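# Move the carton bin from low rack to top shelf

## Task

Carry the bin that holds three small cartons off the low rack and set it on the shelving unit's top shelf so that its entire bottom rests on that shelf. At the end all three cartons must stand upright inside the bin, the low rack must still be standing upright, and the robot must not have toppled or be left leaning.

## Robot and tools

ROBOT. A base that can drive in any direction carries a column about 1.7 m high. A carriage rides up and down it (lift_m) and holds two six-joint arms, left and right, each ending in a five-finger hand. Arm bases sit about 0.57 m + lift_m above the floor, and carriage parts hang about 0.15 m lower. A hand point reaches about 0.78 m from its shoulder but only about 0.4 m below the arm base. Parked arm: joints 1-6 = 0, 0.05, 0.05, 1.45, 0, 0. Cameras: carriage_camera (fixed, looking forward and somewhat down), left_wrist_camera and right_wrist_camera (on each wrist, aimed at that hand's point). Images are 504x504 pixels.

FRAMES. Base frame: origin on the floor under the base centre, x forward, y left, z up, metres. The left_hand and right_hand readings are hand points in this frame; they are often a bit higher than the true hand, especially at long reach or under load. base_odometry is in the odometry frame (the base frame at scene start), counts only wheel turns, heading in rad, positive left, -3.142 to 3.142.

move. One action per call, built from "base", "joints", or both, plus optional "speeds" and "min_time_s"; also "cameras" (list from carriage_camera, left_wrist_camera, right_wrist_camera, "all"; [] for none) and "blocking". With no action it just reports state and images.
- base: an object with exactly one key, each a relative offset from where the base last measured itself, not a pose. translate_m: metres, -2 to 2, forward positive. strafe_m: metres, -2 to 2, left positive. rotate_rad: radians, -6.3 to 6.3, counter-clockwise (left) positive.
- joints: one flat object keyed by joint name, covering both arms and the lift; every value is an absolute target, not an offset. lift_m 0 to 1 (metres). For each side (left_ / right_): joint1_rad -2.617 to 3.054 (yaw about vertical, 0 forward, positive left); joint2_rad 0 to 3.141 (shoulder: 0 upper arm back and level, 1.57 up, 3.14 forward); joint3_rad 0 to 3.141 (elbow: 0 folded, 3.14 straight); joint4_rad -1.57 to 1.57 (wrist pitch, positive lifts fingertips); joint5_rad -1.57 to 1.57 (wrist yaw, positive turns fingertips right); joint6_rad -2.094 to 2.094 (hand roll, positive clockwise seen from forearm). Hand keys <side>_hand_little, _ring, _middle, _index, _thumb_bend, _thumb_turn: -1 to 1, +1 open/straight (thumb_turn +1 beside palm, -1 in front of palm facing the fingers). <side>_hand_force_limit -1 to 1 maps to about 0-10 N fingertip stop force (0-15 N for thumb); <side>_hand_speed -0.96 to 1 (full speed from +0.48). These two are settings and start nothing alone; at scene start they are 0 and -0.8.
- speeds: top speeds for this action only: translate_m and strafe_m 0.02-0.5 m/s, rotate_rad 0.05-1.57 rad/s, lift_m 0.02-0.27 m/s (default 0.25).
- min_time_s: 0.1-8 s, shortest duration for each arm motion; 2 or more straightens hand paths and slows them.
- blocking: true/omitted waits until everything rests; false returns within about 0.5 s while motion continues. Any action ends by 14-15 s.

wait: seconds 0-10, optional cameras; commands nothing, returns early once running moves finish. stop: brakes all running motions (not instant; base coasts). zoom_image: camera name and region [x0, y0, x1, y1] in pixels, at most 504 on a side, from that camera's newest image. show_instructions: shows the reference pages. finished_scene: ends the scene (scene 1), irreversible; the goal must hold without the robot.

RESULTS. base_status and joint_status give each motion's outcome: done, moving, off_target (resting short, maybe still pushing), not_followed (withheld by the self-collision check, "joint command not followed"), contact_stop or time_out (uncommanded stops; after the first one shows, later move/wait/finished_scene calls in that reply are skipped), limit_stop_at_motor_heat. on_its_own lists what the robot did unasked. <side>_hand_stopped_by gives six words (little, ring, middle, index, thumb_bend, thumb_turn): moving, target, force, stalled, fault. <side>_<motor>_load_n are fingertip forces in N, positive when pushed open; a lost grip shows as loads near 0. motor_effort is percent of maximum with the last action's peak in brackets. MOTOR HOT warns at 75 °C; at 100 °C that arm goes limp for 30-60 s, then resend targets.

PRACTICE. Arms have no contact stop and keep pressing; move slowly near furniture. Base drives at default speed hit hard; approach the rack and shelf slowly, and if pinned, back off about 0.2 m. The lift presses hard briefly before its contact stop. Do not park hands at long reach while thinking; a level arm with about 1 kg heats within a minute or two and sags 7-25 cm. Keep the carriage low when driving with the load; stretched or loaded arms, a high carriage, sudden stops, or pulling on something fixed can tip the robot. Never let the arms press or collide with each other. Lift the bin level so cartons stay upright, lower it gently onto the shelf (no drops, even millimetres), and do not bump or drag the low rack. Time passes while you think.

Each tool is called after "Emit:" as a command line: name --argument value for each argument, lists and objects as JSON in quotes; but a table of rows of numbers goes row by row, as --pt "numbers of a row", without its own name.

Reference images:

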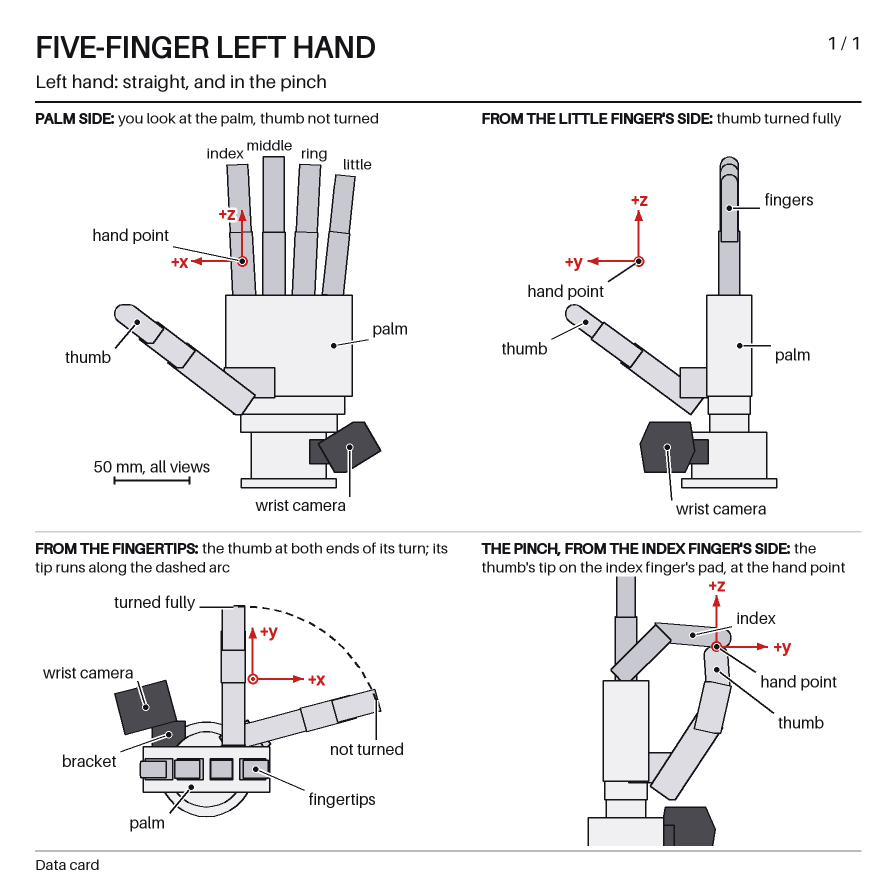

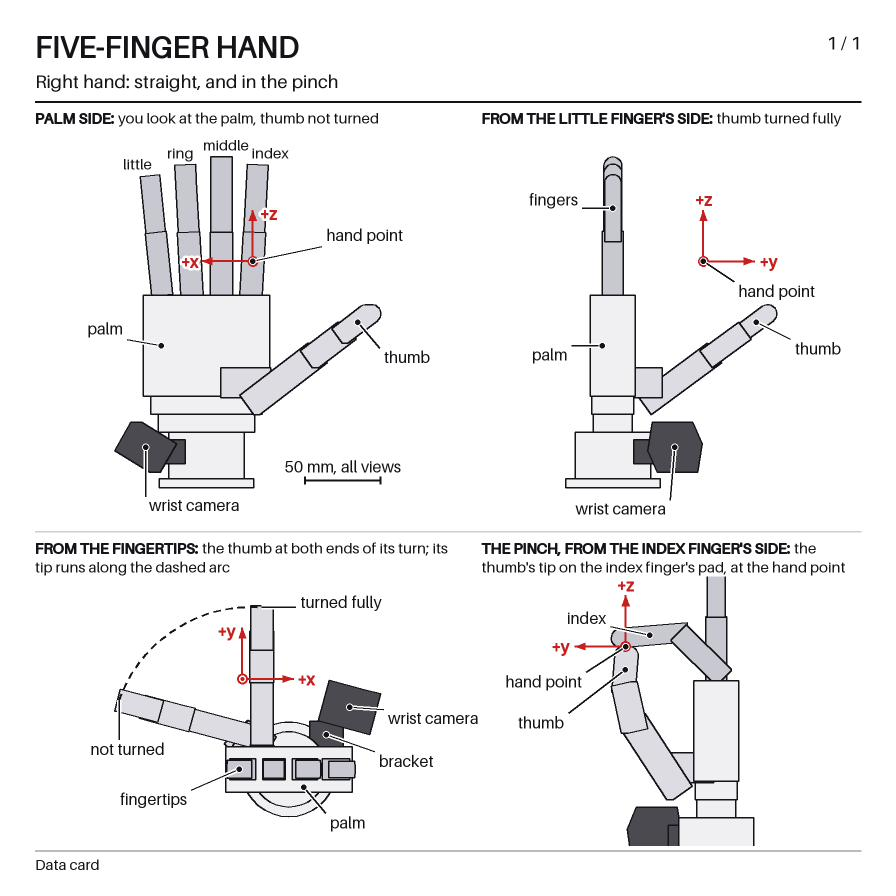

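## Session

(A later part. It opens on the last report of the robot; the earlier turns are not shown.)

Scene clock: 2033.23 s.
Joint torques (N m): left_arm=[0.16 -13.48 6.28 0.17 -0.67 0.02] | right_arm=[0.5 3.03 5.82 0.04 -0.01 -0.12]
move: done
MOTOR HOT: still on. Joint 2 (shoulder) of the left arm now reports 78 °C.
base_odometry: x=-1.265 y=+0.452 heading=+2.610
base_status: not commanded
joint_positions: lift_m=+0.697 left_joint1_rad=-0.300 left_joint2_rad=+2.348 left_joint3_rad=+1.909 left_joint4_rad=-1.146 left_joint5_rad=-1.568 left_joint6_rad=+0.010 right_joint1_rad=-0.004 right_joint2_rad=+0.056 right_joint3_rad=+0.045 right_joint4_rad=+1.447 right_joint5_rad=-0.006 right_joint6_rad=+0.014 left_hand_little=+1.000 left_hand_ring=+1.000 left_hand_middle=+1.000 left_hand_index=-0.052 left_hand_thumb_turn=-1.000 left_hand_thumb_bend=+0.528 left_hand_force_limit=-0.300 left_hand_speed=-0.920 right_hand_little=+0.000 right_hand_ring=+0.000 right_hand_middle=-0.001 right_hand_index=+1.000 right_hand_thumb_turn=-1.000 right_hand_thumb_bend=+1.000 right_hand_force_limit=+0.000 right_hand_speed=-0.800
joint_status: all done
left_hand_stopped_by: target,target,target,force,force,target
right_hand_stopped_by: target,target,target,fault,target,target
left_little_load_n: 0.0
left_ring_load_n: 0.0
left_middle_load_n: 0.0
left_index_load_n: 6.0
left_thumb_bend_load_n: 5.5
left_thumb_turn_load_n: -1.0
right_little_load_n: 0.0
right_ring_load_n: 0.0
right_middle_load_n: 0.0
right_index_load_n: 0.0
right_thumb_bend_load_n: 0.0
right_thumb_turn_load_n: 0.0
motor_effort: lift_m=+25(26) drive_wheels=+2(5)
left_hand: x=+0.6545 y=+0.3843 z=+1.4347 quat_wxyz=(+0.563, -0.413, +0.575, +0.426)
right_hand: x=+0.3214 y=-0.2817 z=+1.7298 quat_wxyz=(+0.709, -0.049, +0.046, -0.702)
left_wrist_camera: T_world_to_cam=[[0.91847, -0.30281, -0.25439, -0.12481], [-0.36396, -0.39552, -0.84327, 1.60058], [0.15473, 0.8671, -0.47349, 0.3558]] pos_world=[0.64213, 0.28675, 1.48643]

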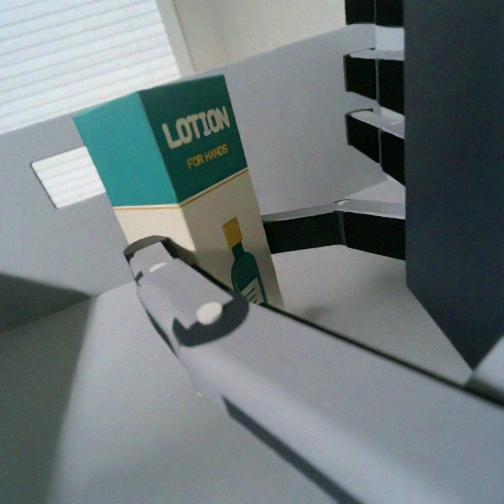

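Emit:
move --joints '{"lift_m": 0.7015}' --speeds '{"lift_m": 0.02}'

Emit:
move --joints '{"left_hand_speed": -0.85, "left_hand_index": 0.35, "left_hand_thumb_bend": 0.85}' --cameras '["left_wrist_camera"]'

Scene clock: 2038.23 s.
Joint torques (N m): left_arm=[0.02 -13.38 6.48 0.2 -0.73 0.05] | right_arm=[0.51 3 5.87 0.03 -0.02 -0.12]
move: done
MOTOR HOT: still on. Joint 2 (shoulder) of the left arm now reports 78 °C.
base_odometry: x=-1.265 y=+0.452 heading=+2.610
base_status: not commanded
joint_positions: lift_m=+0.701 left_joint1_rad=-0.300 left_joint2_rad=+2.348 left_joint3_rad=+1.909 left_joint4_rad=-1.146 left_joint5_rad=-1.565 left_joint6_rad=+0.006 right_joint1_rad=-0.004 right_joint2_rad=+0.056 right_joint3_rad=+0.045 right_joint4_rad=+1.447 right_joint5_rad=-0.006 right_joint6_rad=+0.014 left_hand_little=+1.000 left_hand_ring=+1.000 left_hand_middle=+1.000 left_hand_index=-0.052 left_hand_thumb_turn=-1.000 left_hand_thumb_bend=+0.528 left_hand_force_limit=-0.300 left_hand_speed=-0.920 right_hand_little=+0.000 right_hand_ring=+0.000 right_hand_middle=-0.001 right_hand_index=+1.000 right_hand_thumb_turn=-1.000 right_hand_thumb_bend=+1.000 right_hand_force_limit=+0.000 right_hand_speed=-0.800
joint_status: all done
left_hand_stopped_by: target,target,target,force,force,target
right_hand_stopped_by: target,target,target,fault,target,target
left_little_load_n: 0.0
left_ring_load_n: 0.0
left_middle_load_n: 0.0
left_index_load_n: 5.5
left_thumb_bend_load_n: 5.0
left_thumb_turn_load_n: -1.5
right_little_load_n: 0.0
right_ring_load_n: 0.0
right_middle_load_n: 0.0
right_index_load_n: 0.0
right_thumb_bend_load_n: 0.0
right_thumb_turn_load_n: 0.5
motor_effort: lift_m=+33(36) drive_wheels=+2(5)
left_hand: x=+0.6545 y=+0.3841 z=+1.4376 quat_wxyz=(+0.563, -0.415, +0.575, +0.424)
right_hand: x=+0.3213 y=-0.2817 z=+1.7336 quat_wxyz=(+0.709, -0.049, +0.046, -0.702)
pictures: none

Scene clock: 2040.23 s.
Joint torques (N m): left_arm=[0.14 -13.33 6.19 0.14 -0.69 0.06] | right_arm=[0.5 3 5.86 0.04 -0.01 -0.12]
move: done
MOTOR HOT: still on. Joint 2 (shoulder) of the left arm now reports 79 °C.
base_odometry: x=-1.265 y=+0.452 heading=+2.610
base_status: not commanded
joint_positions: lift_m=+0.701 left_joint1_rad=-0.300 left_joint2_rad=+2.348 left_joint3_rad=+1.909 left_joint4_rad=-1.146 left_joint5_rad=-1.564 left_joint6_rad=+0.006 right_joint1_rad=-0.004 right_joint2_rad=+0.056 right_joint3_rad=+0.045 right_joint4_rad=+1.447 right_joint5_rad=-0.006 right_joint6_rad=+0.014 left_hand_little=+1.000 left_hand_ring=+1.000 left_hand_middle=+1.000 left_hand_index=+0.350 left_hand_thumb_turn=-1.000 left_hand_thumb_bend=+0.850 left_hand_force_limit=-0.300 left_hand_speed=-0.850 right_hand_little=+0.000 right_hand_ring=+0.000 right_hand_middle=-0.001 right_hand_index=+1.000 right_hand_thumb_turn=-1.000 right_hand_thumb_bend=+1.000 right_hand_force_limit=+0.000 right_hand_speed=-0.800
joint_status: all done
left_hand_stopped_by: target,target,target,target,target,target
right_hand_stopped_by: target,target,target,fault,target,target
left_little_load_n: 0.0
left_ring_load_n: 0.0
left_middle_load_n: 0.0
left_index_load_n: 0.0
left_thumb_bend_load_n: 0.0
left_thumb_turn_load_n: 0.0
right_little_load_n: 0.0
right_ring_load_n: 0.0
right_middle_load_n: 0.0
right_index_load_n: 0.0
right_thumb_bend_load_n: 0.0
right_thumb_turn_load_n: 0.0
motor_effort: lift_m=+33(34) drive_wheels=+2(2)
left_hand: x=+0.6545 y=+0.3841 z=+1.4375 quat_wxyz=(+0.563, -0.415, +0.575, +0.424)
right_hand: x=+0.3213 y=-0.2817 z=+1.7336 quat_wxyz=(+0.709, -0.049, +0.046, -0.702)
left_wrist_camera: T_world_to_cam=[[0.9193, -0.30395, -0.25002, -0.13058], [-0.36127, -0.39968, -0.84246, 1.60159], [0.15614, 0.8648, -0.47723, 0.36251]] pos_world=[0.64204, 0.28693, 1.48963]

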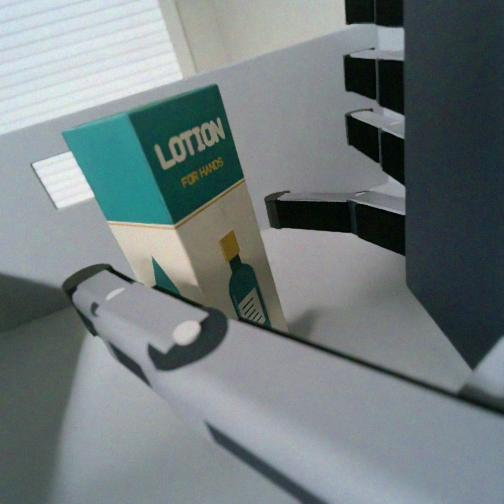

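Emit:
move --joints '{"lift_m": 0.76}' --speeds '{"lift_m": 0.05}' --cameras '["left_wrist_camera"]'

Emit:
move --joints '{"lift_m": 0.95}' --speeds '{"lift_m": 0.12}' --cameras '["left_wrist_camera", "carriage_camera"]'

Scene clock: 2046.33 s.
Joint torques (N m): left_arm=[0.24 -13.33 6.38 0.17 -0.69 0.06] | right_arm=[0.51 2.96 5.89 0.03 -0.02 -0.11]
move: done
MOTOR HOT: still on. Joint 2 (shoulder) of the left arm now reports 80 °C.
base_odometry: x=-1.265 y=+0.452 heading=+2.610
base_status: not commanded
joint_positions: lift_m=+0.760 left_joint1_rad=-0.300 left_joint2_rad=+2.348 left_joint3_rad=+1.909 left_joint4_rad=-1.146 left_joint5_rad=-1.565 left_joint6_rad=+0.006 right_joint1_rad=-0.004 right_joint2_rad=+0.056 right_joint3_rad=+0.045 right_joint4_rad=+1.447 right_joint5_rad=-0.006 right_joint6_rad=+0.014 left_hand_little=+1.000 left_hand_ring=+1.000 left_hand_middle=+1.000 left_hand_index=+0.350 left_hand_thumb_turn=-1.000 left_hand_thumb_bend=+0.850 left_hand_force_limit=-0.300 left_hand_speed=-0.850 right_hand_little=+0.000 right_hand_ring=+0.000 right_hand_middle=-0.001 right_hand_index=+1.000 right_hand_thumb_turn=-1.000 right_hand_thumb_bend=+1.000 right_hand_force_limit=+0.000 right_hand_speed=-0.800
joint_status: all done
left_hand_stopped_by: target,target,target,target,target,target
right_hand_stopped_by: target,target,target,fault,target,target
left_little_load_n: 0.0
left_ring_load_n: 0.0
left_middle_load_n: 0.0
left_index_load_n: -0.5
left_thumb_bend_load_n: 0.0
left_thumb_turn_load_n: 0.0
right_little_load_n: 0.0
right_ring_load_n: 0.0
right_middle_load_n: -0.5
right_index_load_n: 0.0
right_thumb_bend_load_n: 0.0
right_thumb_turn_load_n: 0.0
motor_effort: lift_m=+33(37) drive_wheels=+3(5)
left_hand: x=+0.6546 y=+0.3841 z=+1.4960 quat_wxyz=(+0.563, -0.415, +0.575, +0.424)
right_hand: x=+0.3213 y=-0.2817 z=+1.7922 quat_wxyz=(+0.709, -0.049, +0.046, -0.702)
left_wrist_camera: T_world_to_cam=[[0.91923, -0.30386, -0.25036, -0.11543], [-0.36148, -0.39933, -0.84254, 1.65098], [0.15604, 0.86499, -0.47692, 0.39004]] pos_world=[0.64204, 0.28683, 1.54813]

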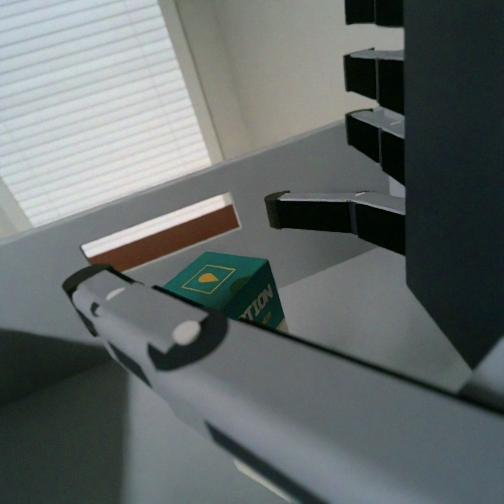

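Scene clock: 2048.33 s.
Joint torques (N m): left_arm=[0.24 -13.82 6.38 0.18 -0.73 0.04] | right_arm=[0.5 3 5.89 0.04 -0.02 -0.12]
move: done
MOTOR HOT: still on. Joint 2 (shoulder) of the left arm now reports 80 °C.
base_odometry: x=-1.265 y=+0.452 heading=+2.610
base_status: not commanded
joint_positions: lift_m=+0.950 left_joint1_rad=-0.300 left_joint2_rad=+2.352 left_joint3_rad=+1.909 left_joint4_rad=-1.146 left_joint5_rad=-1.565 left_joint6_rad=+0.006 right_joint1_rad=-0.004 right_joint2_rad=+0.056 right_joint3_rad=+0.045 right_joint4_rad=+1.447 right_joint5_rad=-0.006 right_joint6_rad=+0.014 left_hand_little=+1.000 left_hand_ring=+1.000 left_hand_middle=+1.000 left_hand_index=+0.350 left_hand_thumb_turn=-1.000 left_hand_thumb_bend=+0.850 left_hand_force_limit=-0.300 left_hand_speed=-0.850 right_hand_little=+0.000 right_hand_ring=+0.000 right_hand_middle=-0.001 right_hand_index=+1.000 right_hand_thumb_turn=-1.000 right_hand_thumb_bend=+1.000 right_hand_force_limit=+0.000 right_hand_speed=-0.800
joint_status: all done
left_hand_stopped_by: target,target,target,target,target,target
right_hand_stopped_by: target,target,target,fault,target,target
left_little_load_n: 0.0
left_ring_load_n: 0.0
left_middle_load_n: 0.0
left_index_load_n: 0.0
left_thumb_bend_load_n: 0.0
left_thumb_turn_load_n: 0.0
right_little_load_n: -0.5
right_ring_load_n: 0.0
right_middle_load_n: 0.0
right_index_load_n: 0.0
right_thumb_bend_load_n: 0.0
right_thumb_turn_load_n: 0.0
motor_effort: lift_m=+32(40) drive_wheels=+2(5)
left_hand: x=+0.6547 y=+0.3841 z=+1.6847 quat_wxyz=(+0.562, -0.414, +0.576, +0.425)
right_hand: x=+0.3213 y=-0.2817 z=+1.9823 quat_wxyz=(+0.709, -0.049, +0.046, -0.702)
pictures: carriage_camera, left_wrist_camera
carriage_camera: T_world_to_cam=[[-0.04054, -0.99917, 0.00436, -0.00439], [-0.30117, 0.00806, -0.95354, 1.90553], [0.95271, -0.03997, -0.30125, 0.46099]] pos_world=[0.13452, -0.00132, 1.95588]
left_wrist_camera: T_world_to_cam=[[0.91827, -0.30341, -0.25439, -0.06114], [-0.36463, -0.39761, -0.84199, 1.81048], [0.15432, 0.86594, -0.47575, 0.47875]] pos_world=[0.64243, 0.28674, 1.73662]

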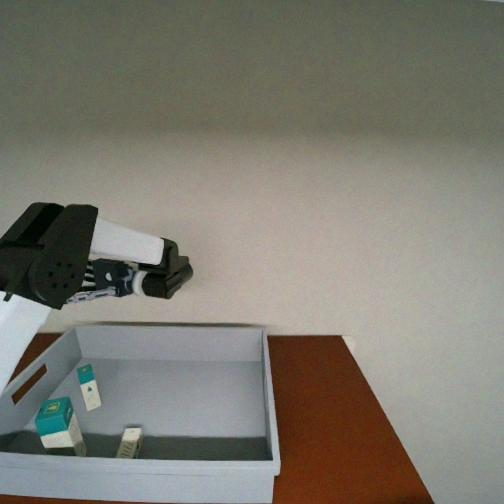

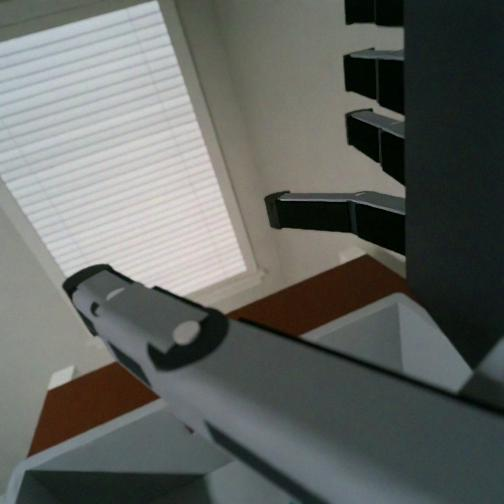

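Emit:
move --base '{"translate_m": -0.03}' --joints '{"left_joint1_rad": 0.0, "left_joint2_rad": 2.0, "left_joint3_rad": 1.38, "left_joint4_rad": -0.6, "left_joint5_rad": -0.8, "left_joint6_rad": 0.0}' --speeds '{"translate_m": 0.05}' --min_time_s 2

Emit:
move --joints '{"left_joint2_rad": 1.2, "left_joint3_rad": 0.9, "left_joint4_rad": 0.3, "left_joint5_rad": 0.0, "left_joint6_rad": 0.0}' --min_time_s 2.5

Emit:
move --joints '{"left_joint2_rad": 0.05, "left_joint3_rad": 0.05, "left_joint4_rad": 1.45}' --min_time_s 2.5 --cameras '["carriage_camera"]'

Emit:
zoom_image --camera "carriage_camera" --region '[0, 310, 290, 504]'

Scene clock: 2057.90 s.
Joint torques (N m): left_arm=[0.57 -14.35 4.62 0.95 -0.47 0.04] | right_arm=[0.5 3 5.85 0.04 -0.02 -0.13]
move: done
MOTOR HOT: still on. Joint 2 (shoulder) of the left arm now reports 80 °C.
base_odometry: x=-1.239 y=+0.436 heading=+2.610
base_status: done
joint_positions: lift_m=+0.950 left_joint1_rad=-0.004 left_joint2_rad=+2.034 left_joint3_rad=+1.394 left_joint4_rad=-0.618 left_joint5_rad=-0.810 left_joint6_rad=+0.006 right_joint1_rad=-0.004 right_joint2_rad=+0.056 right_joint3_rad=+0.045 right_joint4_rad=+1.447 right_joint5_rad=-0.006 right_joint6_rad=+0.014 left_hand_little=+1.000 left_hand_ring=+1.000 left_hand_middle=+1.000 left_hand_index=+0.350 left_hand_thumb_turn=-1.000 left_hand_thumb_bend=+0.850 left_hand_force_limit=-0.300 left_hand_speed=-0.850 right_hand_little=+0.000 right_hand_ring=+0.000 right_hand_middle=-0.001 right_hand_index=+1.000 right_hand_thumb_turn=-1.000 right_hand_thumb_bend=+1.000 right_hand_force_limit=+0.000 right_hand_speed=-0.800
joint_status: all done
left_hand_stopped_by: target,target,target,target,target,target
right_hand_stopped_by: target,target,target,fault,target,target
left_little_load_n: 0.0
left_ring_load_n: 0.0
left_middle_load_n: 0.0
left_index_load_n: 0.0
left_thumb_bend_load_n: 0.0
left_thumb_turn_load_n: 0.0
right_little_load_n: 0.0
right_ring_load_n: 0.0
right_middle_load_n: 0.0
right_index_load_n: 0.0
right_thumb_bend_load_n: 0.0
right_thumb_turn_load_n: 0.0
motor_effort: lift_m=+31(33) drive_wheels=-3(9)
left_hand: x=+0.6081 y=+0.4324 z=+1.5529 quat_wxyz=(+0.376, -0.682, +0.602, +0.175)
right_hand: x=+0.3214 y=-0.2817 z=+1.9822 quat_wxyz=(+0.709, -0.049, +0.046, -0.702)
pictures: none

Scene clock: 2060.70 s.
Joint torques (N m): left_arm=[0.61 -6.53 5.87 2.21 -0.02 0.04] | right_arm=[0.51 3.02 5.87 0.03 -0.01 -0.12]
move: done
MOTOR HOT: still on. Joint 2 (shoulder) of the left arm now reports 80 °C.
base_odometry: x=-1.239 y=+0.436 heading=+2.610
base_status: not commanded
joint_positions: lift_m=+0.950 left_joint1_rad=-0.004 left_joint2_rad=+1.217 left_joint3_rad=+0.915 left_joint4_rad=+0.283 left_joint5_rad=-0.009 left_joint6_rad=+0.006 right_joint1_rad=-0.004 right_joint2_rad=+0.056 right_joint3_rad=+0.045 right_joint4_rad=+1.447 right_joint5_rad=-0.006 right_joint6_rad=+0.014 left_hand_little=+1.000 left_hand_ring=+1.000 left_hand_middle=+1.000 left_hand_index=+0.350 left_hand_thumb_turn=-1.000 left_hand_thumb_bend=+0.850 left_hand_force_limit=-0.300 left_hand_speed=-0.850 right_hand_little=+0.000 right_hand_ring=+0.000 right_hand_middle=-0.001 right_hand_index=+1.000 right_hand_thumb_turn=-1.000 right_hand_thumb_bend=+1.000 right_hand_force_limit=+0.000 right_hand_speed=-0.800
joint_status: all done
left_hand_stopped_by: target,target,target,target,target,target
right_hand_stopped_by: target,target,target,fault,target,target
left_little_load_n: 0.0
left_ring_load_n: 0.0
left_middle_load_n: 0.0
left_index_load_n: 0.0
left_thumb_bend_load_n: 0.0
left_thumb_turn_load_n: 0.0
right_little_load_n: 0.0
right_ring_load_n: 0.0
right_middle_load_n: 0.0
right_index_load_n: 0.0
right_thumb_bend_load_n: 0.0
right_thumb_turn_load_n: 0.0
motor_effort: lift_m=+32(33) drive_wheels=-3(3)
left_hand: x=+0.6716 y=+0.2836 z=+1.8195 quat_wxyz=(+0.498, -0.504, +0.505, -0.493)
right_hand: x=+0.3214 y=-0.2817 z=+1.9822 quat_wxyz=(+0.709, -0.049, +0.046, -0.702)
pictures: none

Scene clock: 2063.53 s.
Joint torques (N m): left_arm=[0.51 2.88 3.97 0.22 -0.01 0.03] | right_arm=[0.5 3 5.87 0.04 -0.02 -0.12]
move: done
MOTOR HOT: still on. Joint 2 (shoulder) of the left arm now reports 78 °C.
base_odometry: x=-1.239 y=+0.436 heading=+2.610
base_status: not commanded
joint_positions: lift_m=+0.950 left_joint1_rad=-0.004 left_joint2_rad=+0.059 left_joint3_rad=+0.063 left_joint4_rad=+1.432 left_joint5_rad=-0.006 left_joint6_rad=+0.006 right_joint1_rad=-0.004 right_joint2_rad=+0.056 right_joint3_rad=+0.045 right_joint4_rad=+1.447 right_joint5_rad=-0.006 right_joint6_rad=+0.014 left_hand_little=+1.000 left_hand_ring=+1.000 left_hand_middle=+1.000 left_hand_index=+0.350 left_hand_thumb_turn=-1.000 left_hand_thumb_bend=+0.850 left_hand_force_limit=-0.300 left_hand_speed=-0.850 right_hand_little=+0.000 right_hand_ring=+0.000 right_hand_middle=-0.001 right_hand_index=+1.000 right_hand_thumb_turn=-1.000 right_hand_thumb_bend=+1.000 right_hand_force_limit=+0.000 right_hand_speed=-0.800
joint_status: all done
left_hand_stopped_by: target,target,target,target,target,target
right_hand_stopped_by: target,target,target,fault,target,target
left_little_load_n: 0.0
left_ring_load_n: 0.0
left_middle_load_n: 0.0
left_index_load_n: 0.0
left_thumb_bend_load_n: 0.0
left_thumb_turn_load_n: 0.0
right_little_load_n: 0.0
right_ring_load_n: 0.0
right_middle_load_n: 0.0
right_index_load_n: 0.0
right_thumb_bend_load_n: 0.0
right_thumb_turn_load_n: 0.0
motor_effort: lift_m=+32(33) drive_wheels=-3(3)
left_hand: x=+0.3213 y=+0.2845 z=+1.9868 quat_wxyz=(+0.706, -0.050, +0.046, -0.705)
right_hand: x=+0.3213 y=-0.2817 z=+1.9823 quat_wxyz=(+0.709, -0.049, +0.046, -0.702)
carriage_camera: T_world_to_cam=[[-0.04054, -0.99917, 0.00436, -0.00439], [-0.30117, 0.00806, -0.95354, 1.90553], [0.95271, -0.03997, -0.30125, 0.46099]] pos_world=[0.13452, -0.00132, 1.95588]

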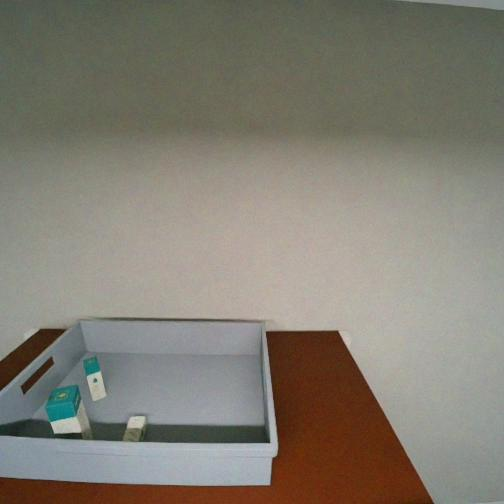

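Scaled by 1.738 from the camera's image (finer frame: 720x720).

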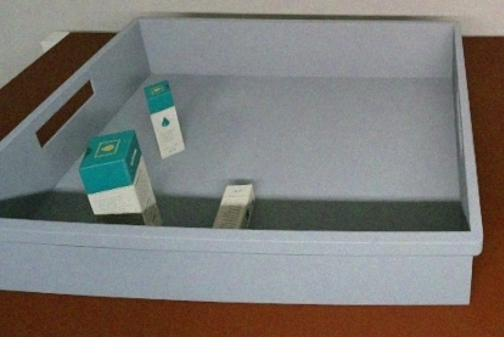

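Emit:
move --base '{"strafe_m": 0.03}' --joints '{"left_joint2_rad": 1.2, "left_joint3_rad": 0.9, "left_joint4_rad": 0.3, "left_hand_index": 0.35, "left_hand_thumb_bend": 0.75}' --speeds '{"strafe_m": 0.08}' --min_time_s 2.5

Emit:
move --joints '{"left_joint2_rad": 1.7, "left_joint3_rad": 1.1, "left_joint4_rad": -0.6, "left_joint5_rad": 0.93, "left_joint6_rad": 1.57}' --min_time_s 3

Emit:
move --joints '{"left_joint2_rad": 1.933, "left_joint3_rad": 1.277, "left_joint4_rad": -0.923}' --min_time_s 2 --cameras '["left_wrist_camera", "carriage_camera"]'

Scene clock: 2146.17 s.
Joint torques (N m): left_arm=[0.43 -3.92 9.84 1.83 -0.07 0.04] | right_arm=[0.49 3.02 5.87 0.03 -0.03 -0.12]
move: done
MOTOR HOT: cleared for the motors of the left arm.
base_odometry: x=-1.255 y=+0.411 heading=+2.610
base_status: done
joint_positions: lift_m=+0.950 left_joint1_rad=-0.003 left_joint2_rad=+1.191 left_joint3_rad=+0.868 left_joint4_rad=+0.320 left_joint5_rad=-0.004 left_joint6_rad=+0.006 right_joint1_rad=-0.004 right_joint2_rad=+0.056 right_joint3_rad=+0.045 right_joint4_rad=+1.447 right_joint5_rad=-0.005 right_joint6_rad=+0.014 left_hand_little=+1.000 left_hand_ring=+1.000 left_hand_middle=+1.000 left_hand_index=+0.350 left_hand_thumb_turn=-1.000 left_hand_thumb_bend=+0.750 left_hand_force_limit=-0.300 left_hand_speed=-0.850 right_hand_little=+0.000 right_hand_ring=+0.000 right_hand_middle=-0.001 right_hand_index=+1.000 right_hand_thumb_turn=-1.000 right_hand_thumb_bend=+1.000 right_hand_force_limit=+0.000 right_hand_speed=-0.800
joint_status: all done
left_hand_stopped_by: target,target,target,target,target,target
right_hand_stopped_by: target,target,target,fault,target,target
left_little_load_n: 0.0
left_ring_load_n: 0.0
left_middle_load_n: 0.0
left_index_load_n: 0.0
left_thumb_bend_load_n: 0.0
left_thumb_turn_load_n: 0.0
right_little_load_n: 0.0
right_ring_load_n: 0.0
right_middle_load_n: 0.0
right_index_load_n: 0.0
right_thumb_bend_load_n: 0.0
right_thumb_turn_load_n: 0.0
motor_effort: lift_m=+32(33) drive_wheels=+0(7)
left_hand: x=+0.6658 y=+0.2831 z=+1.8156 quat_wxyz=(+0.501, -0.500, +0.502, -0.498)
right_hand: x=+0.3213 y=-0.2819 z=+1.9823 quat_wxyz=(+0.709, -0.049, +0.046, -0.702)
pictures: none

Scene clock: 2149.50 s.
Joint torques (N m): left_arm=[0.31 -7.02 8.05 0.7 0.39 0.18] | right_arm=[0.47 2.97 5.87 0.03 -0.03 -0.12]
move: done
base_odometry: x=-1.255 y=+0.411 heading=+2.610
base_status: not commanded
joint_positions: lift_m=+0.950 left_joint1_rad=-0.003 left_joint2_rad=+1.687 left_joint3_rad=+1.073 left_joint4_rad=-0.581 left_joint5_rad=+0.923 left_joint6_rad=+1.560 right_joint1_rad=-0.004 right_joint2_rad=+0.056 right_joint3_rad=+0.045 right_joint4_rad=+1.447 right_joint5_rad=-0.005 right_joint6_rad=+0.014 left_hand_little=+1.000 left_hand_ring=+1.000 left_hand_middle=+1.000 left_hand_index=+0.350 left_hand_thumb_turn=-1.000 left_hand_thumb_bend=+0.750 left_hand_force_limit=-0.300 left_hand_speed=-0.850 right_hand_little=+0.000 right_hand_ring=+0.000 right_hand_middle=-0.001 right_hand_index=+1.000 right_hand_thumb_turn=-1.000 right_hand_thumb_bend=+1.000 right_hand_force_limit=+0.000 right_hand_speed=-0.800
joint_status: all done
left_hand_stopped_by: target,target,target,target,target,target
right_hand_stopped_by: target,target,target,fault,target,target
left_little_load_n: 0.0
left_ring_load_n: 0.0
left_middle_load_n: 0.0
left_index_load_n: 0.0
left_thumb_bend_load_n: 0.0
left_thumb_turn_load_n: 0.0
right_little_load_n: 0.0
right_ring_load_n: 0.0
right_middle_load_n: 0.0
right_index_load_n: 0.0
right_thumb_bend_load_n: 0.0
right_thumb_turn_load_n: 0.0
motor_effort: lift_m=+31(33) drive_wheels=+0(0)
left_hand: x=+0.5678 y=+0.1945 z=+1.5889 quat_wxyz=(+0.165, +0.080, +0.880, -0.438)
right_hand: x=+0.3213 y=-0.2819 z=+1.9823 quat_wxyz=(+0.709, -0.049, +0.046, -0.702)
pictures: none

Scene clock: 2151.80 s.
Joint torques (N m): left_arm=[0.46 -8.5 7.25 0.18 0.41 0.17] | right_arm=[0.49 3 5.86 0.03 -0.03 -0.12]
move: done
base_odometry: x=-1.255 y=+0.411 heading=+2.610
base_status: not commanded
joint_positions: lift_m=+0.950 left_joint1_rad=-0.003 left_joint2_rad=+1.919 left_joint3_rad=+1.252 left_joint4_rad=-0.904 left_joint5_rad=+0.924 left_joint6_rad=+1.562 right_joint1_rad=-0.004 right_joint2_rad=+0.056 right_joint3_rad=+0.045 right_joint4_rad=+1.447 right_joint5_rad=-0.005 right_joint6_rad=+0.014 left_hand_little=+1.000 left_hand_ring=+1.000 left_hand_middle=+1.000 left_hand_index=+0.350 left_hand_thumb_turn=-1.000 left_hand_thumb_bend=+0.750 left_hand_force_limit=-0.300 left_hand_speed=-0.850 right_hand_little=+0.000 right_hand_ring=+0.000 right_hand_middle=-0.001 right_hand_index=+1.000 right_hand_thumb_turn=-1.000 right_hand_thumb_bend=+1.000 right_hand_force_limit=+0.000 right_hand_speed=-0.800
joint_status: all done
left_hand_stopped_by: target,target,target,target,target,target
right_hand_stopped_by: target,target,target,fault,target,target
left_little_load_n: 0.0
left_ring_load_n: 0.0
left_middle_load_n: 0.0
left_index_load_n: 0.0
left_thumb_bend_load_n: 0.0
left_thumb_turn_load_n: 0.0
right_little_load_n: 0.0
right_ring_load_n: 0.0
right_middle_load_n: 0.0
right_index_load_n: 0.0
right_thumb_bend_load_n: 0.0
right_thumb_turn_load_n: 0.0
motor_effort: lift_m=+32(33) drive_wheels=+0(0)
left_hand: x=+0.5322 y=+0.1944 z=+1.5576 quat_wxyz=(-0.003, -0.003, +0.895, -0.446)
right_hand: x=+0.3213 y=-0.2819 z=+1.9823 quat_wxyz=(+0.709, -0.049, +0.046, -0.702)
pictures: carriage_camera, left_wrist_camera
carriage_camera: T_world_to_cam=[[-0.04054, -0.99917, 0.00436, -0.00439], [-0.30117, 0.00806, -0.95354, 1.90553], [0.95271, -0.03997, -0.30125, 0.46099]] pos_world=[0.13452, -0.00132, 1.95588]
left_wrist_camera: T_world_to_cam=[[-0.22437, -0.57292, 0.7883, -1.0021], [-0.85026, 0.51034, 0.12889, 0.15309], [-0.47614, -0.64134, -0.60164, 1.42608]] pos_world=[0.58434, 0.26235, 1.62821]

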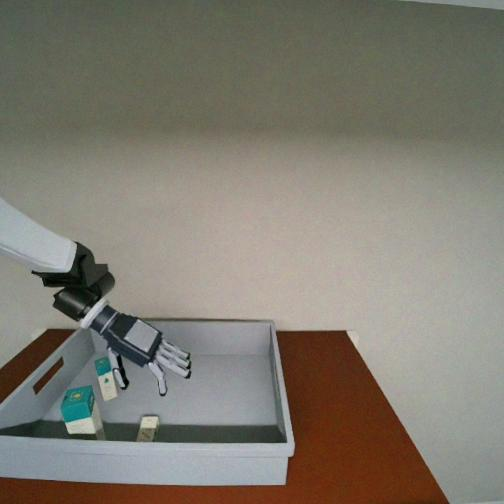

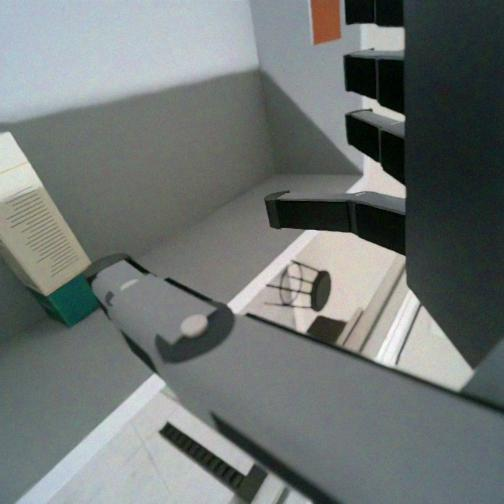

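Emit:
move --joints '{"left_joint1_rad": 0.025, "lift_m": 0.86}' --speeds '{"lift_m": 0.12}' --min_time_s 1 --cameras '["left_wrist_camera", "carriage_camera"]'

Scene clock: 2164.43 s.
Joint torques (N m): left_arm=[0.32 -9.01 6.46 0.12 0.45 0.16] | right_arm=[0.5 3.08 5.82 0.03 -0.03 -0.12]
move: done
base_odometry: x=-1.255 y=+0.411 heading=+2.610
base_status: not commanded
joint_positions: lift_m=+0.860 left_joint1_rad=+0.021 left_joint2_rad=+1.926 left_joint3_rad=+1.260 left_joint4_rad=-0.909 left_joint5_rad=+0.927 left_joint6_rad=+1.562 right_joint1_rad=-0.004 right_joint2_rad=+0.056 right_joint3_rad=+0.045 right_joint4_rad=+1.447 right_joint5_rad=-0.005 right_joint6_rad=+0.014 left_hand_little=+1.000 left_hand_ring=+1.000 left_hand_middle=+1.000 left_hand_index=+0.350 left_hand_thumb_turn=-1.000 left_hand_thumb_bend=+0.750 left_hand_force_limit=-0.300 left_hand_speed=-0.850 right_hand_little=+0.000 right_hand_ring=+0.000 right_hand_middle=-0.001 right_hand_index=+1.000 right_hand_thumb_turn=-1.000 right_hand_thumb_bend=+1.000 right_hand_force_limit=+0.000 right_hand_speed=-0.800
joint_status: all done
left_hand_stopped_by: target,target,target,target,target,target
right_hand_stopped_by: target,target,target,fault,target,target
left_little_load_n: 0.0
left_ring_load_n: 0.0
left_middle_load_n: 0.0
left_index_load_n: 0.0
left_thumb_bend_load_n: 0.0
left_thumb_turn_load_n: 0.0
right_little_load_n: 0.0
right_ring_load_n: 0.0
right_middle_load_n: 0.0
right_index_load_n: 0.0
right_thumb_bend_load_n: 0.0
right_thumb_turn_load_n: 0.0
motor_effort: lift_m=+27(28) drive_wheels=+0(0)
left_hand: x=+0.5357 y=+0.2013 z=+1.4678 quat_wxyz=(+0.001, -0.014, +0.894, -0.447)
right_hand: x=+0.3213 y=-0.2819 z=+1.8927 quat_wxyz=(+0.709, -0.049, +0.046, -0.702)
pictures: carriage_camera, left_wrist_camera
carriage_camera: T_world_to_cam=[[-0.04054, -0.99917, 0.00436, -0.004], [-0.30117, 0.00806, -0.95354, 1.82009], [0.95271, -0.03997, -0.30125, 0.434]] pos_world=[0.13452, -0.00132, 1.86628]
left_wrist_camera: T_world_to_cam=[[-0.20672, -0.57563, 0.79115, -0.93962], [-0.86166, 0.49016, 0.13149, 0.17049], [-0.46348, -0.65451, -0.59732, 1.36773]] pos_world=[0.58658, 0.27076, 1.53794]

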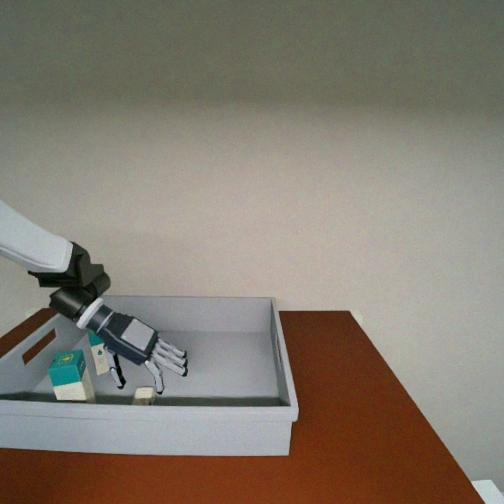

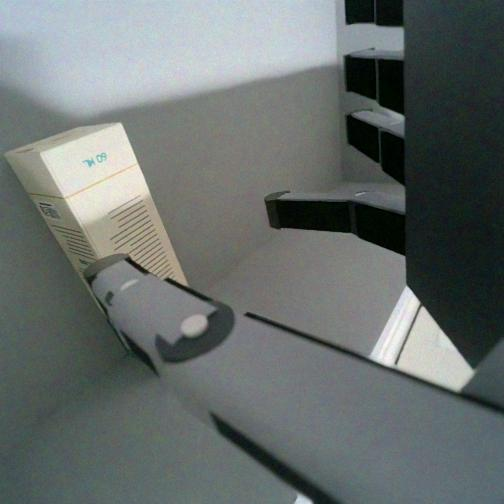

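Emit:
move --joints '{"lift_m": 0.82}' --speeds '{"lift_m": 0.06}' --cameras '["left_wrist_camera", "carriage_camera"]'

Emit:
zoom_image --camera "carriage_camera" --region '[0, 230, 220, 450]'

Scene clock: 2171.57 s.
Joint torques (N m): left_arm=[0.64 -9.26 6.37 0.17 0.43 0.15] | right_arm=[0.51 3.02 5.94 0.05 -0.03 -0.12]
move: done
base_odometry: x=-1.255 y=+0.411 heading=+2.610
base_status: not commanded
joint_positions: lift_m=+0.820 left_joint1_rad=+0.021 left_joint2_rad=+1.928 left_joint3_rad=+1.262 left_joint4_rad=-0.913 left_joint5_rad=+0.929 left_joint6_rad=+1.563 right_joint1_rad=-0.004 right_joint2_rad=+0.056 right_joint3_rad=+0.045 right_joint4_rad=+1.447 right_joint5_rad=-0.005 right_joint6_rad=+0.014 left_hand_little=+1.000 left_hand_ring=+1.000 left_hand_middle=+1.000 left_hand_index=+0.350 left_hand_thumb_turn=-1.000 left_hand_thumb_bend=+0.750 left_hand_force_limit=-0.300 left_hand_speed=-0.850 right_hand_little=+0.000 right_hand_ring=+0.000 right_hand_middle=-0.001 right_hand_index=+1.000 right_hand_thumb_turn=-1.000 right_hand_thumb_bend=+1.000 right_hand_force_limit=+0.000 right_hand_speed=-0.800
joint_status: all done
left_hand_stopped_by: target,target,target,target,target,target
right_hand_stopped_by: target,target,target,fault,target,target
left_little_load_n: 0.0
left_ring_load_n: -0.5
left_middle_load_n: 0.0
left_index_load_n: 0.0
left_thumb_bend_load_n: 0.0
left_thumb_turn_load_n: 0.0
right_little_load_n: 0.0
right_ring_load_n: 0.0
right_middle_load_n: 0.0
right_index_load_n: 0.0
right_thumb_bend_load_n: -0.5
right_thumb_turn_load_n: 0.0
motor_effort: lift_m=+27(28) drive_wheels=+0(0)
left_hand: x=+0.5352 y=+0.2011 z=+1.4281 quat_wxyz=(-0.001, -0.015, +0.894, -0.448)
right_hand: x=+0.3213 y=-0.2819 z=+1.8527 quat_wxyz=(+0.709, -0.049, +0.046, -0.702)
pictures: carriage_camera, left_wrist_camera
carriage_camera: T_world_to_cam=[[-0.04054, -0.99917, 0.00436, -0.00382], [-0.30117, 0.00806, -0.95354, 1.78195], [0.95271, -0.03997, -0.30125, 0.42195]] pos_world=[0.13452, -0.00132, 1.82628]
left_wrist_camera: T_world_to_cam=[[-0.2044, -0.57433, 0.7927, -0.91215], [-0.86112, 0.4906, 0.1334, 0.17224], [-0.46551, -0.65534, -0.59484, 1.34134]] pos_world=[0.58627, 0.27066, 1.49796]

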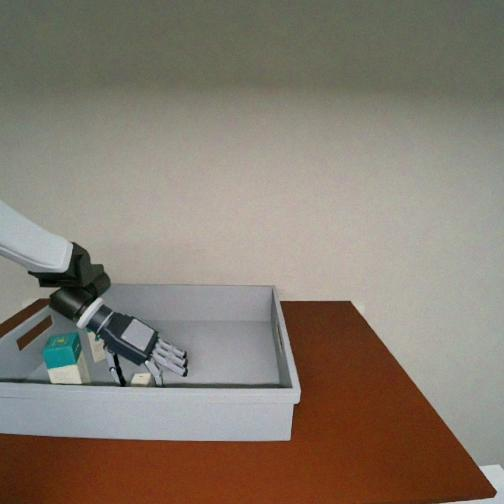

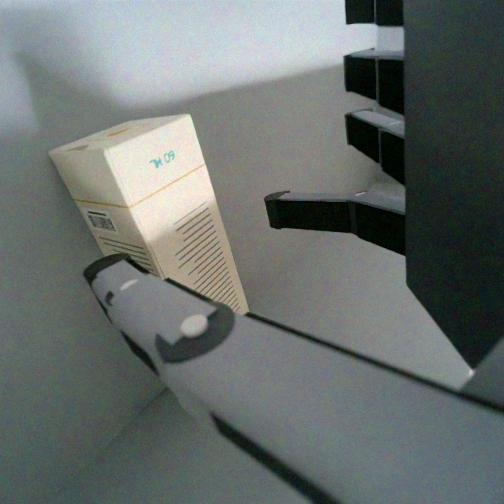

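Scaled by 2.291 from the camera's image (finer frame: 720x720).

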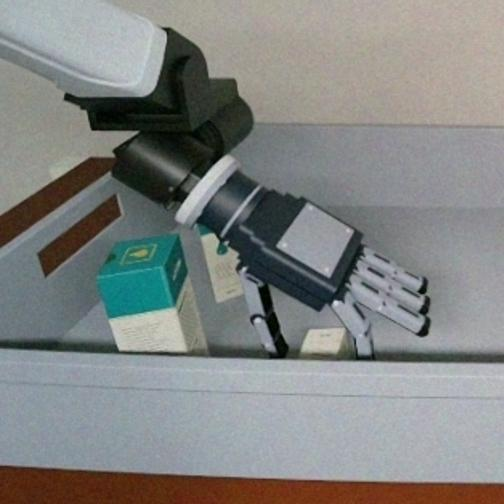

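Emit:
move --joints '{"lift_m": 0.7985}' --speeds '{"lift_m": 0.04}' --cameras '["left_wrist_camera"]'

Emit:
move --joints '{"left_hand_speed": -0.92, "left_hand_index": -0.3, "left_hand_thumb_bend": 0.2}' --cameras '["left_wrist_camera"]'

Scene clock: 2178.87 s.
Joint torques (N m): left_arm=[0.61 -9.22 6.31 0.21 0.43 0.21] | right_arm=[0.5 2.97 5.81 0.03 -0.02 -0.12]
move: done
base_odometry: x=-1.255 y=+0.411 heading=+2.610
base_status: not commanded
joint_positions: lift_m=+0.799 left_joint1_rad=+0.021 left_joint2_rad=+1.928 left_joint3_rad=+1.262 left_joint4_rad=-0.915 left_joint5_rad=+0.930 left_joint6_rad=+1.563 right_joint1_rad=-0.004 right_joint2_rad=+0.056 right_joint3_rad=+0.045 right_joint4_rad=+1.447 right_joint5_rad=-0.005 right_joint6_rad=+0.014 left_hand_little=+1.000 left_hand_ring=+1.000 left_hand_middle=+1.000 left_hand_index=+0.350 left_hand_thumb_turn=-1.000 left_hand_thumb_bend=+0.750 left_hand_force_limit=-0.300 left_hand_speed=-0.850 right_hand_little=+0.000 right_hand_ring=+0.000 right_hand_middle=-0.001 right_hand_index=+1.000 right_hand_thumb_turn=-1.000 right_hand_thumb_bend=+1.000 right_hand_force_limit=+0.000 right_hand_speed=-0.800
joint_status: all done
left_hand_stopped_by: target,target,target,target,target,target
right_hand_stopped_by: target,target,target,fault,target,target
left_little_load_n: 0.0
left_ring_load_n: 0.0
left_middle_load_n: 0.0
left_index_load_n: 0.0
left_thumb_bend_load_n: 0.0
left_thumb_turn_load_n: 0.0
right_little_load_n: 0.0
right_ring_load_n: 0.0
right_middle_load_n: 0.0
right_index_load_n: 0.0
right_thumb_bend_load_n: 0.0
right_thumb_turn_load_n: 0.0
motor_effort: lift_m=+27(27) drive_wheels=+0(0)
left_hand: x=+0.5346 y=+0.2009 z=+1.4067 quat_wxyz=(-0.002, -0.016, +0.894, -0.448)
right_hand: x=+0.3213 y=-0.2819 z=+1.8313 quat_wxyz=(+0.709, -0.049, +0.046, -0.702)
left_wrist_camera: T_world_to_cam=[[-0.20227, -0.57367, 0.79372, -0.89811], [-0.86079, 0.49066, 0.13527, 0.17186], [-0.46704, -0.65586, -0.59305, 1.32665]] pos_world=[0.58588, 0.27056, 1.47638]

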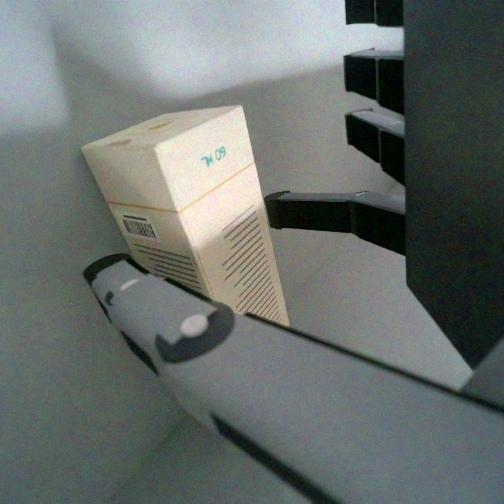

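Scene clock: 2181.63 s.
Joint torques (N m): left_arm=[0.46 -9.2 6.56 0.15 0.4 0.14] | right_arm=[0.49 3 5.87 0.04 -0.03 -0.12]
move: off_target
base_odometry: x=-1.255 y=+0.411 heading=+2.610
base_status: not commanded
joint_positions: lift_m=+0.799 left_joint1_rad=+0.021 left_joint2_rad=+1.928 left_joint3_rad=+1.262 left_joint4_rad=-0.915 left_joint5_rad=+0.930 left_joint6_rad=+1.563 right_joint1_rad=-0.004 right_joint2_rad=+0.056 right_joint3_rad=+0.045 right_joint4_rad=+1.447 right_joint5_rad=-0.005 right_joint6_rad=+0.014 left_hand_little=+1.000 left_hand_ring=+1.000 left_hand_middle=+1.000 left_hand_index=-0.029 left_hand_thumb_turn=-1.000 left_hand_thumb_bend=+0.536 left_hand_force_limit=-0.300 left_hand_speed=-0.920 right_hand_little=+0.000 right_hand_ring=+0.000 right_hand_middle=-0.001 right_hand_index=+1.000 right_hand_thumb_turn=-1.000 right_hand_thumb_bend=+1.000 right_hand_force_limit=+0.000 right_hand_speed=-0.800
joint_status: left_hand_index off_target (ended at -0.029, target -0.300); left_hand_thumb_bend off_target (ended at +0.536, target +0.200); the others done
left_hand_stopped_by: target,target,target,force,force,target
right_hand_stopped_by: target,target,target,fault,target,target
left_little_load_n: 0.0
left_ring_load_n: 0.0
left_middle_load_n: 0.0
left_index_load_n: 5.5
left_thumb_bend_load_n: 5.0
left_thumb_turn_load_n: -3.0
right_little_load_n: 0.0
right_ring_load_n: 0.0
right_middle_load_n: -0.5
right_index_load_n: 0.0
right_thumb_bend_load_n: 0.0
right_thumb_turn_load_n: 0.0
motor_effort: lift_m=+27(28) drive_wheels=+0(0)
left_hand: x=+0.5346 y=+0.2009 z=+1.4067 quat_wxyz=(-0.002, -0.016, +0.894, -0.448)
right_hand: x=+0.3213 y=-0.2819 z=+1.8313 quat_wxyz=(+0.709, -0.049, +0.046, -0.702)
left_wrist_camera: T_world_to_cam=[[-0.20227, -0.57367, 0.79372, -0.89811], [-0.86079, 0.49066, 0.13527, 0.17186], [-0.46704, -0.65586, -0.59305, 1.32665]] pos_world=[0.58588, 0.27056, 1.47638]

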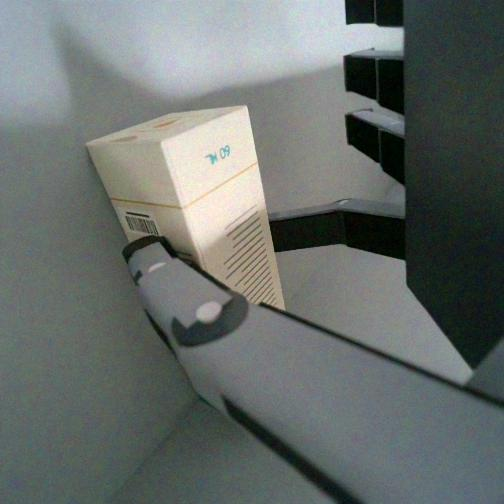

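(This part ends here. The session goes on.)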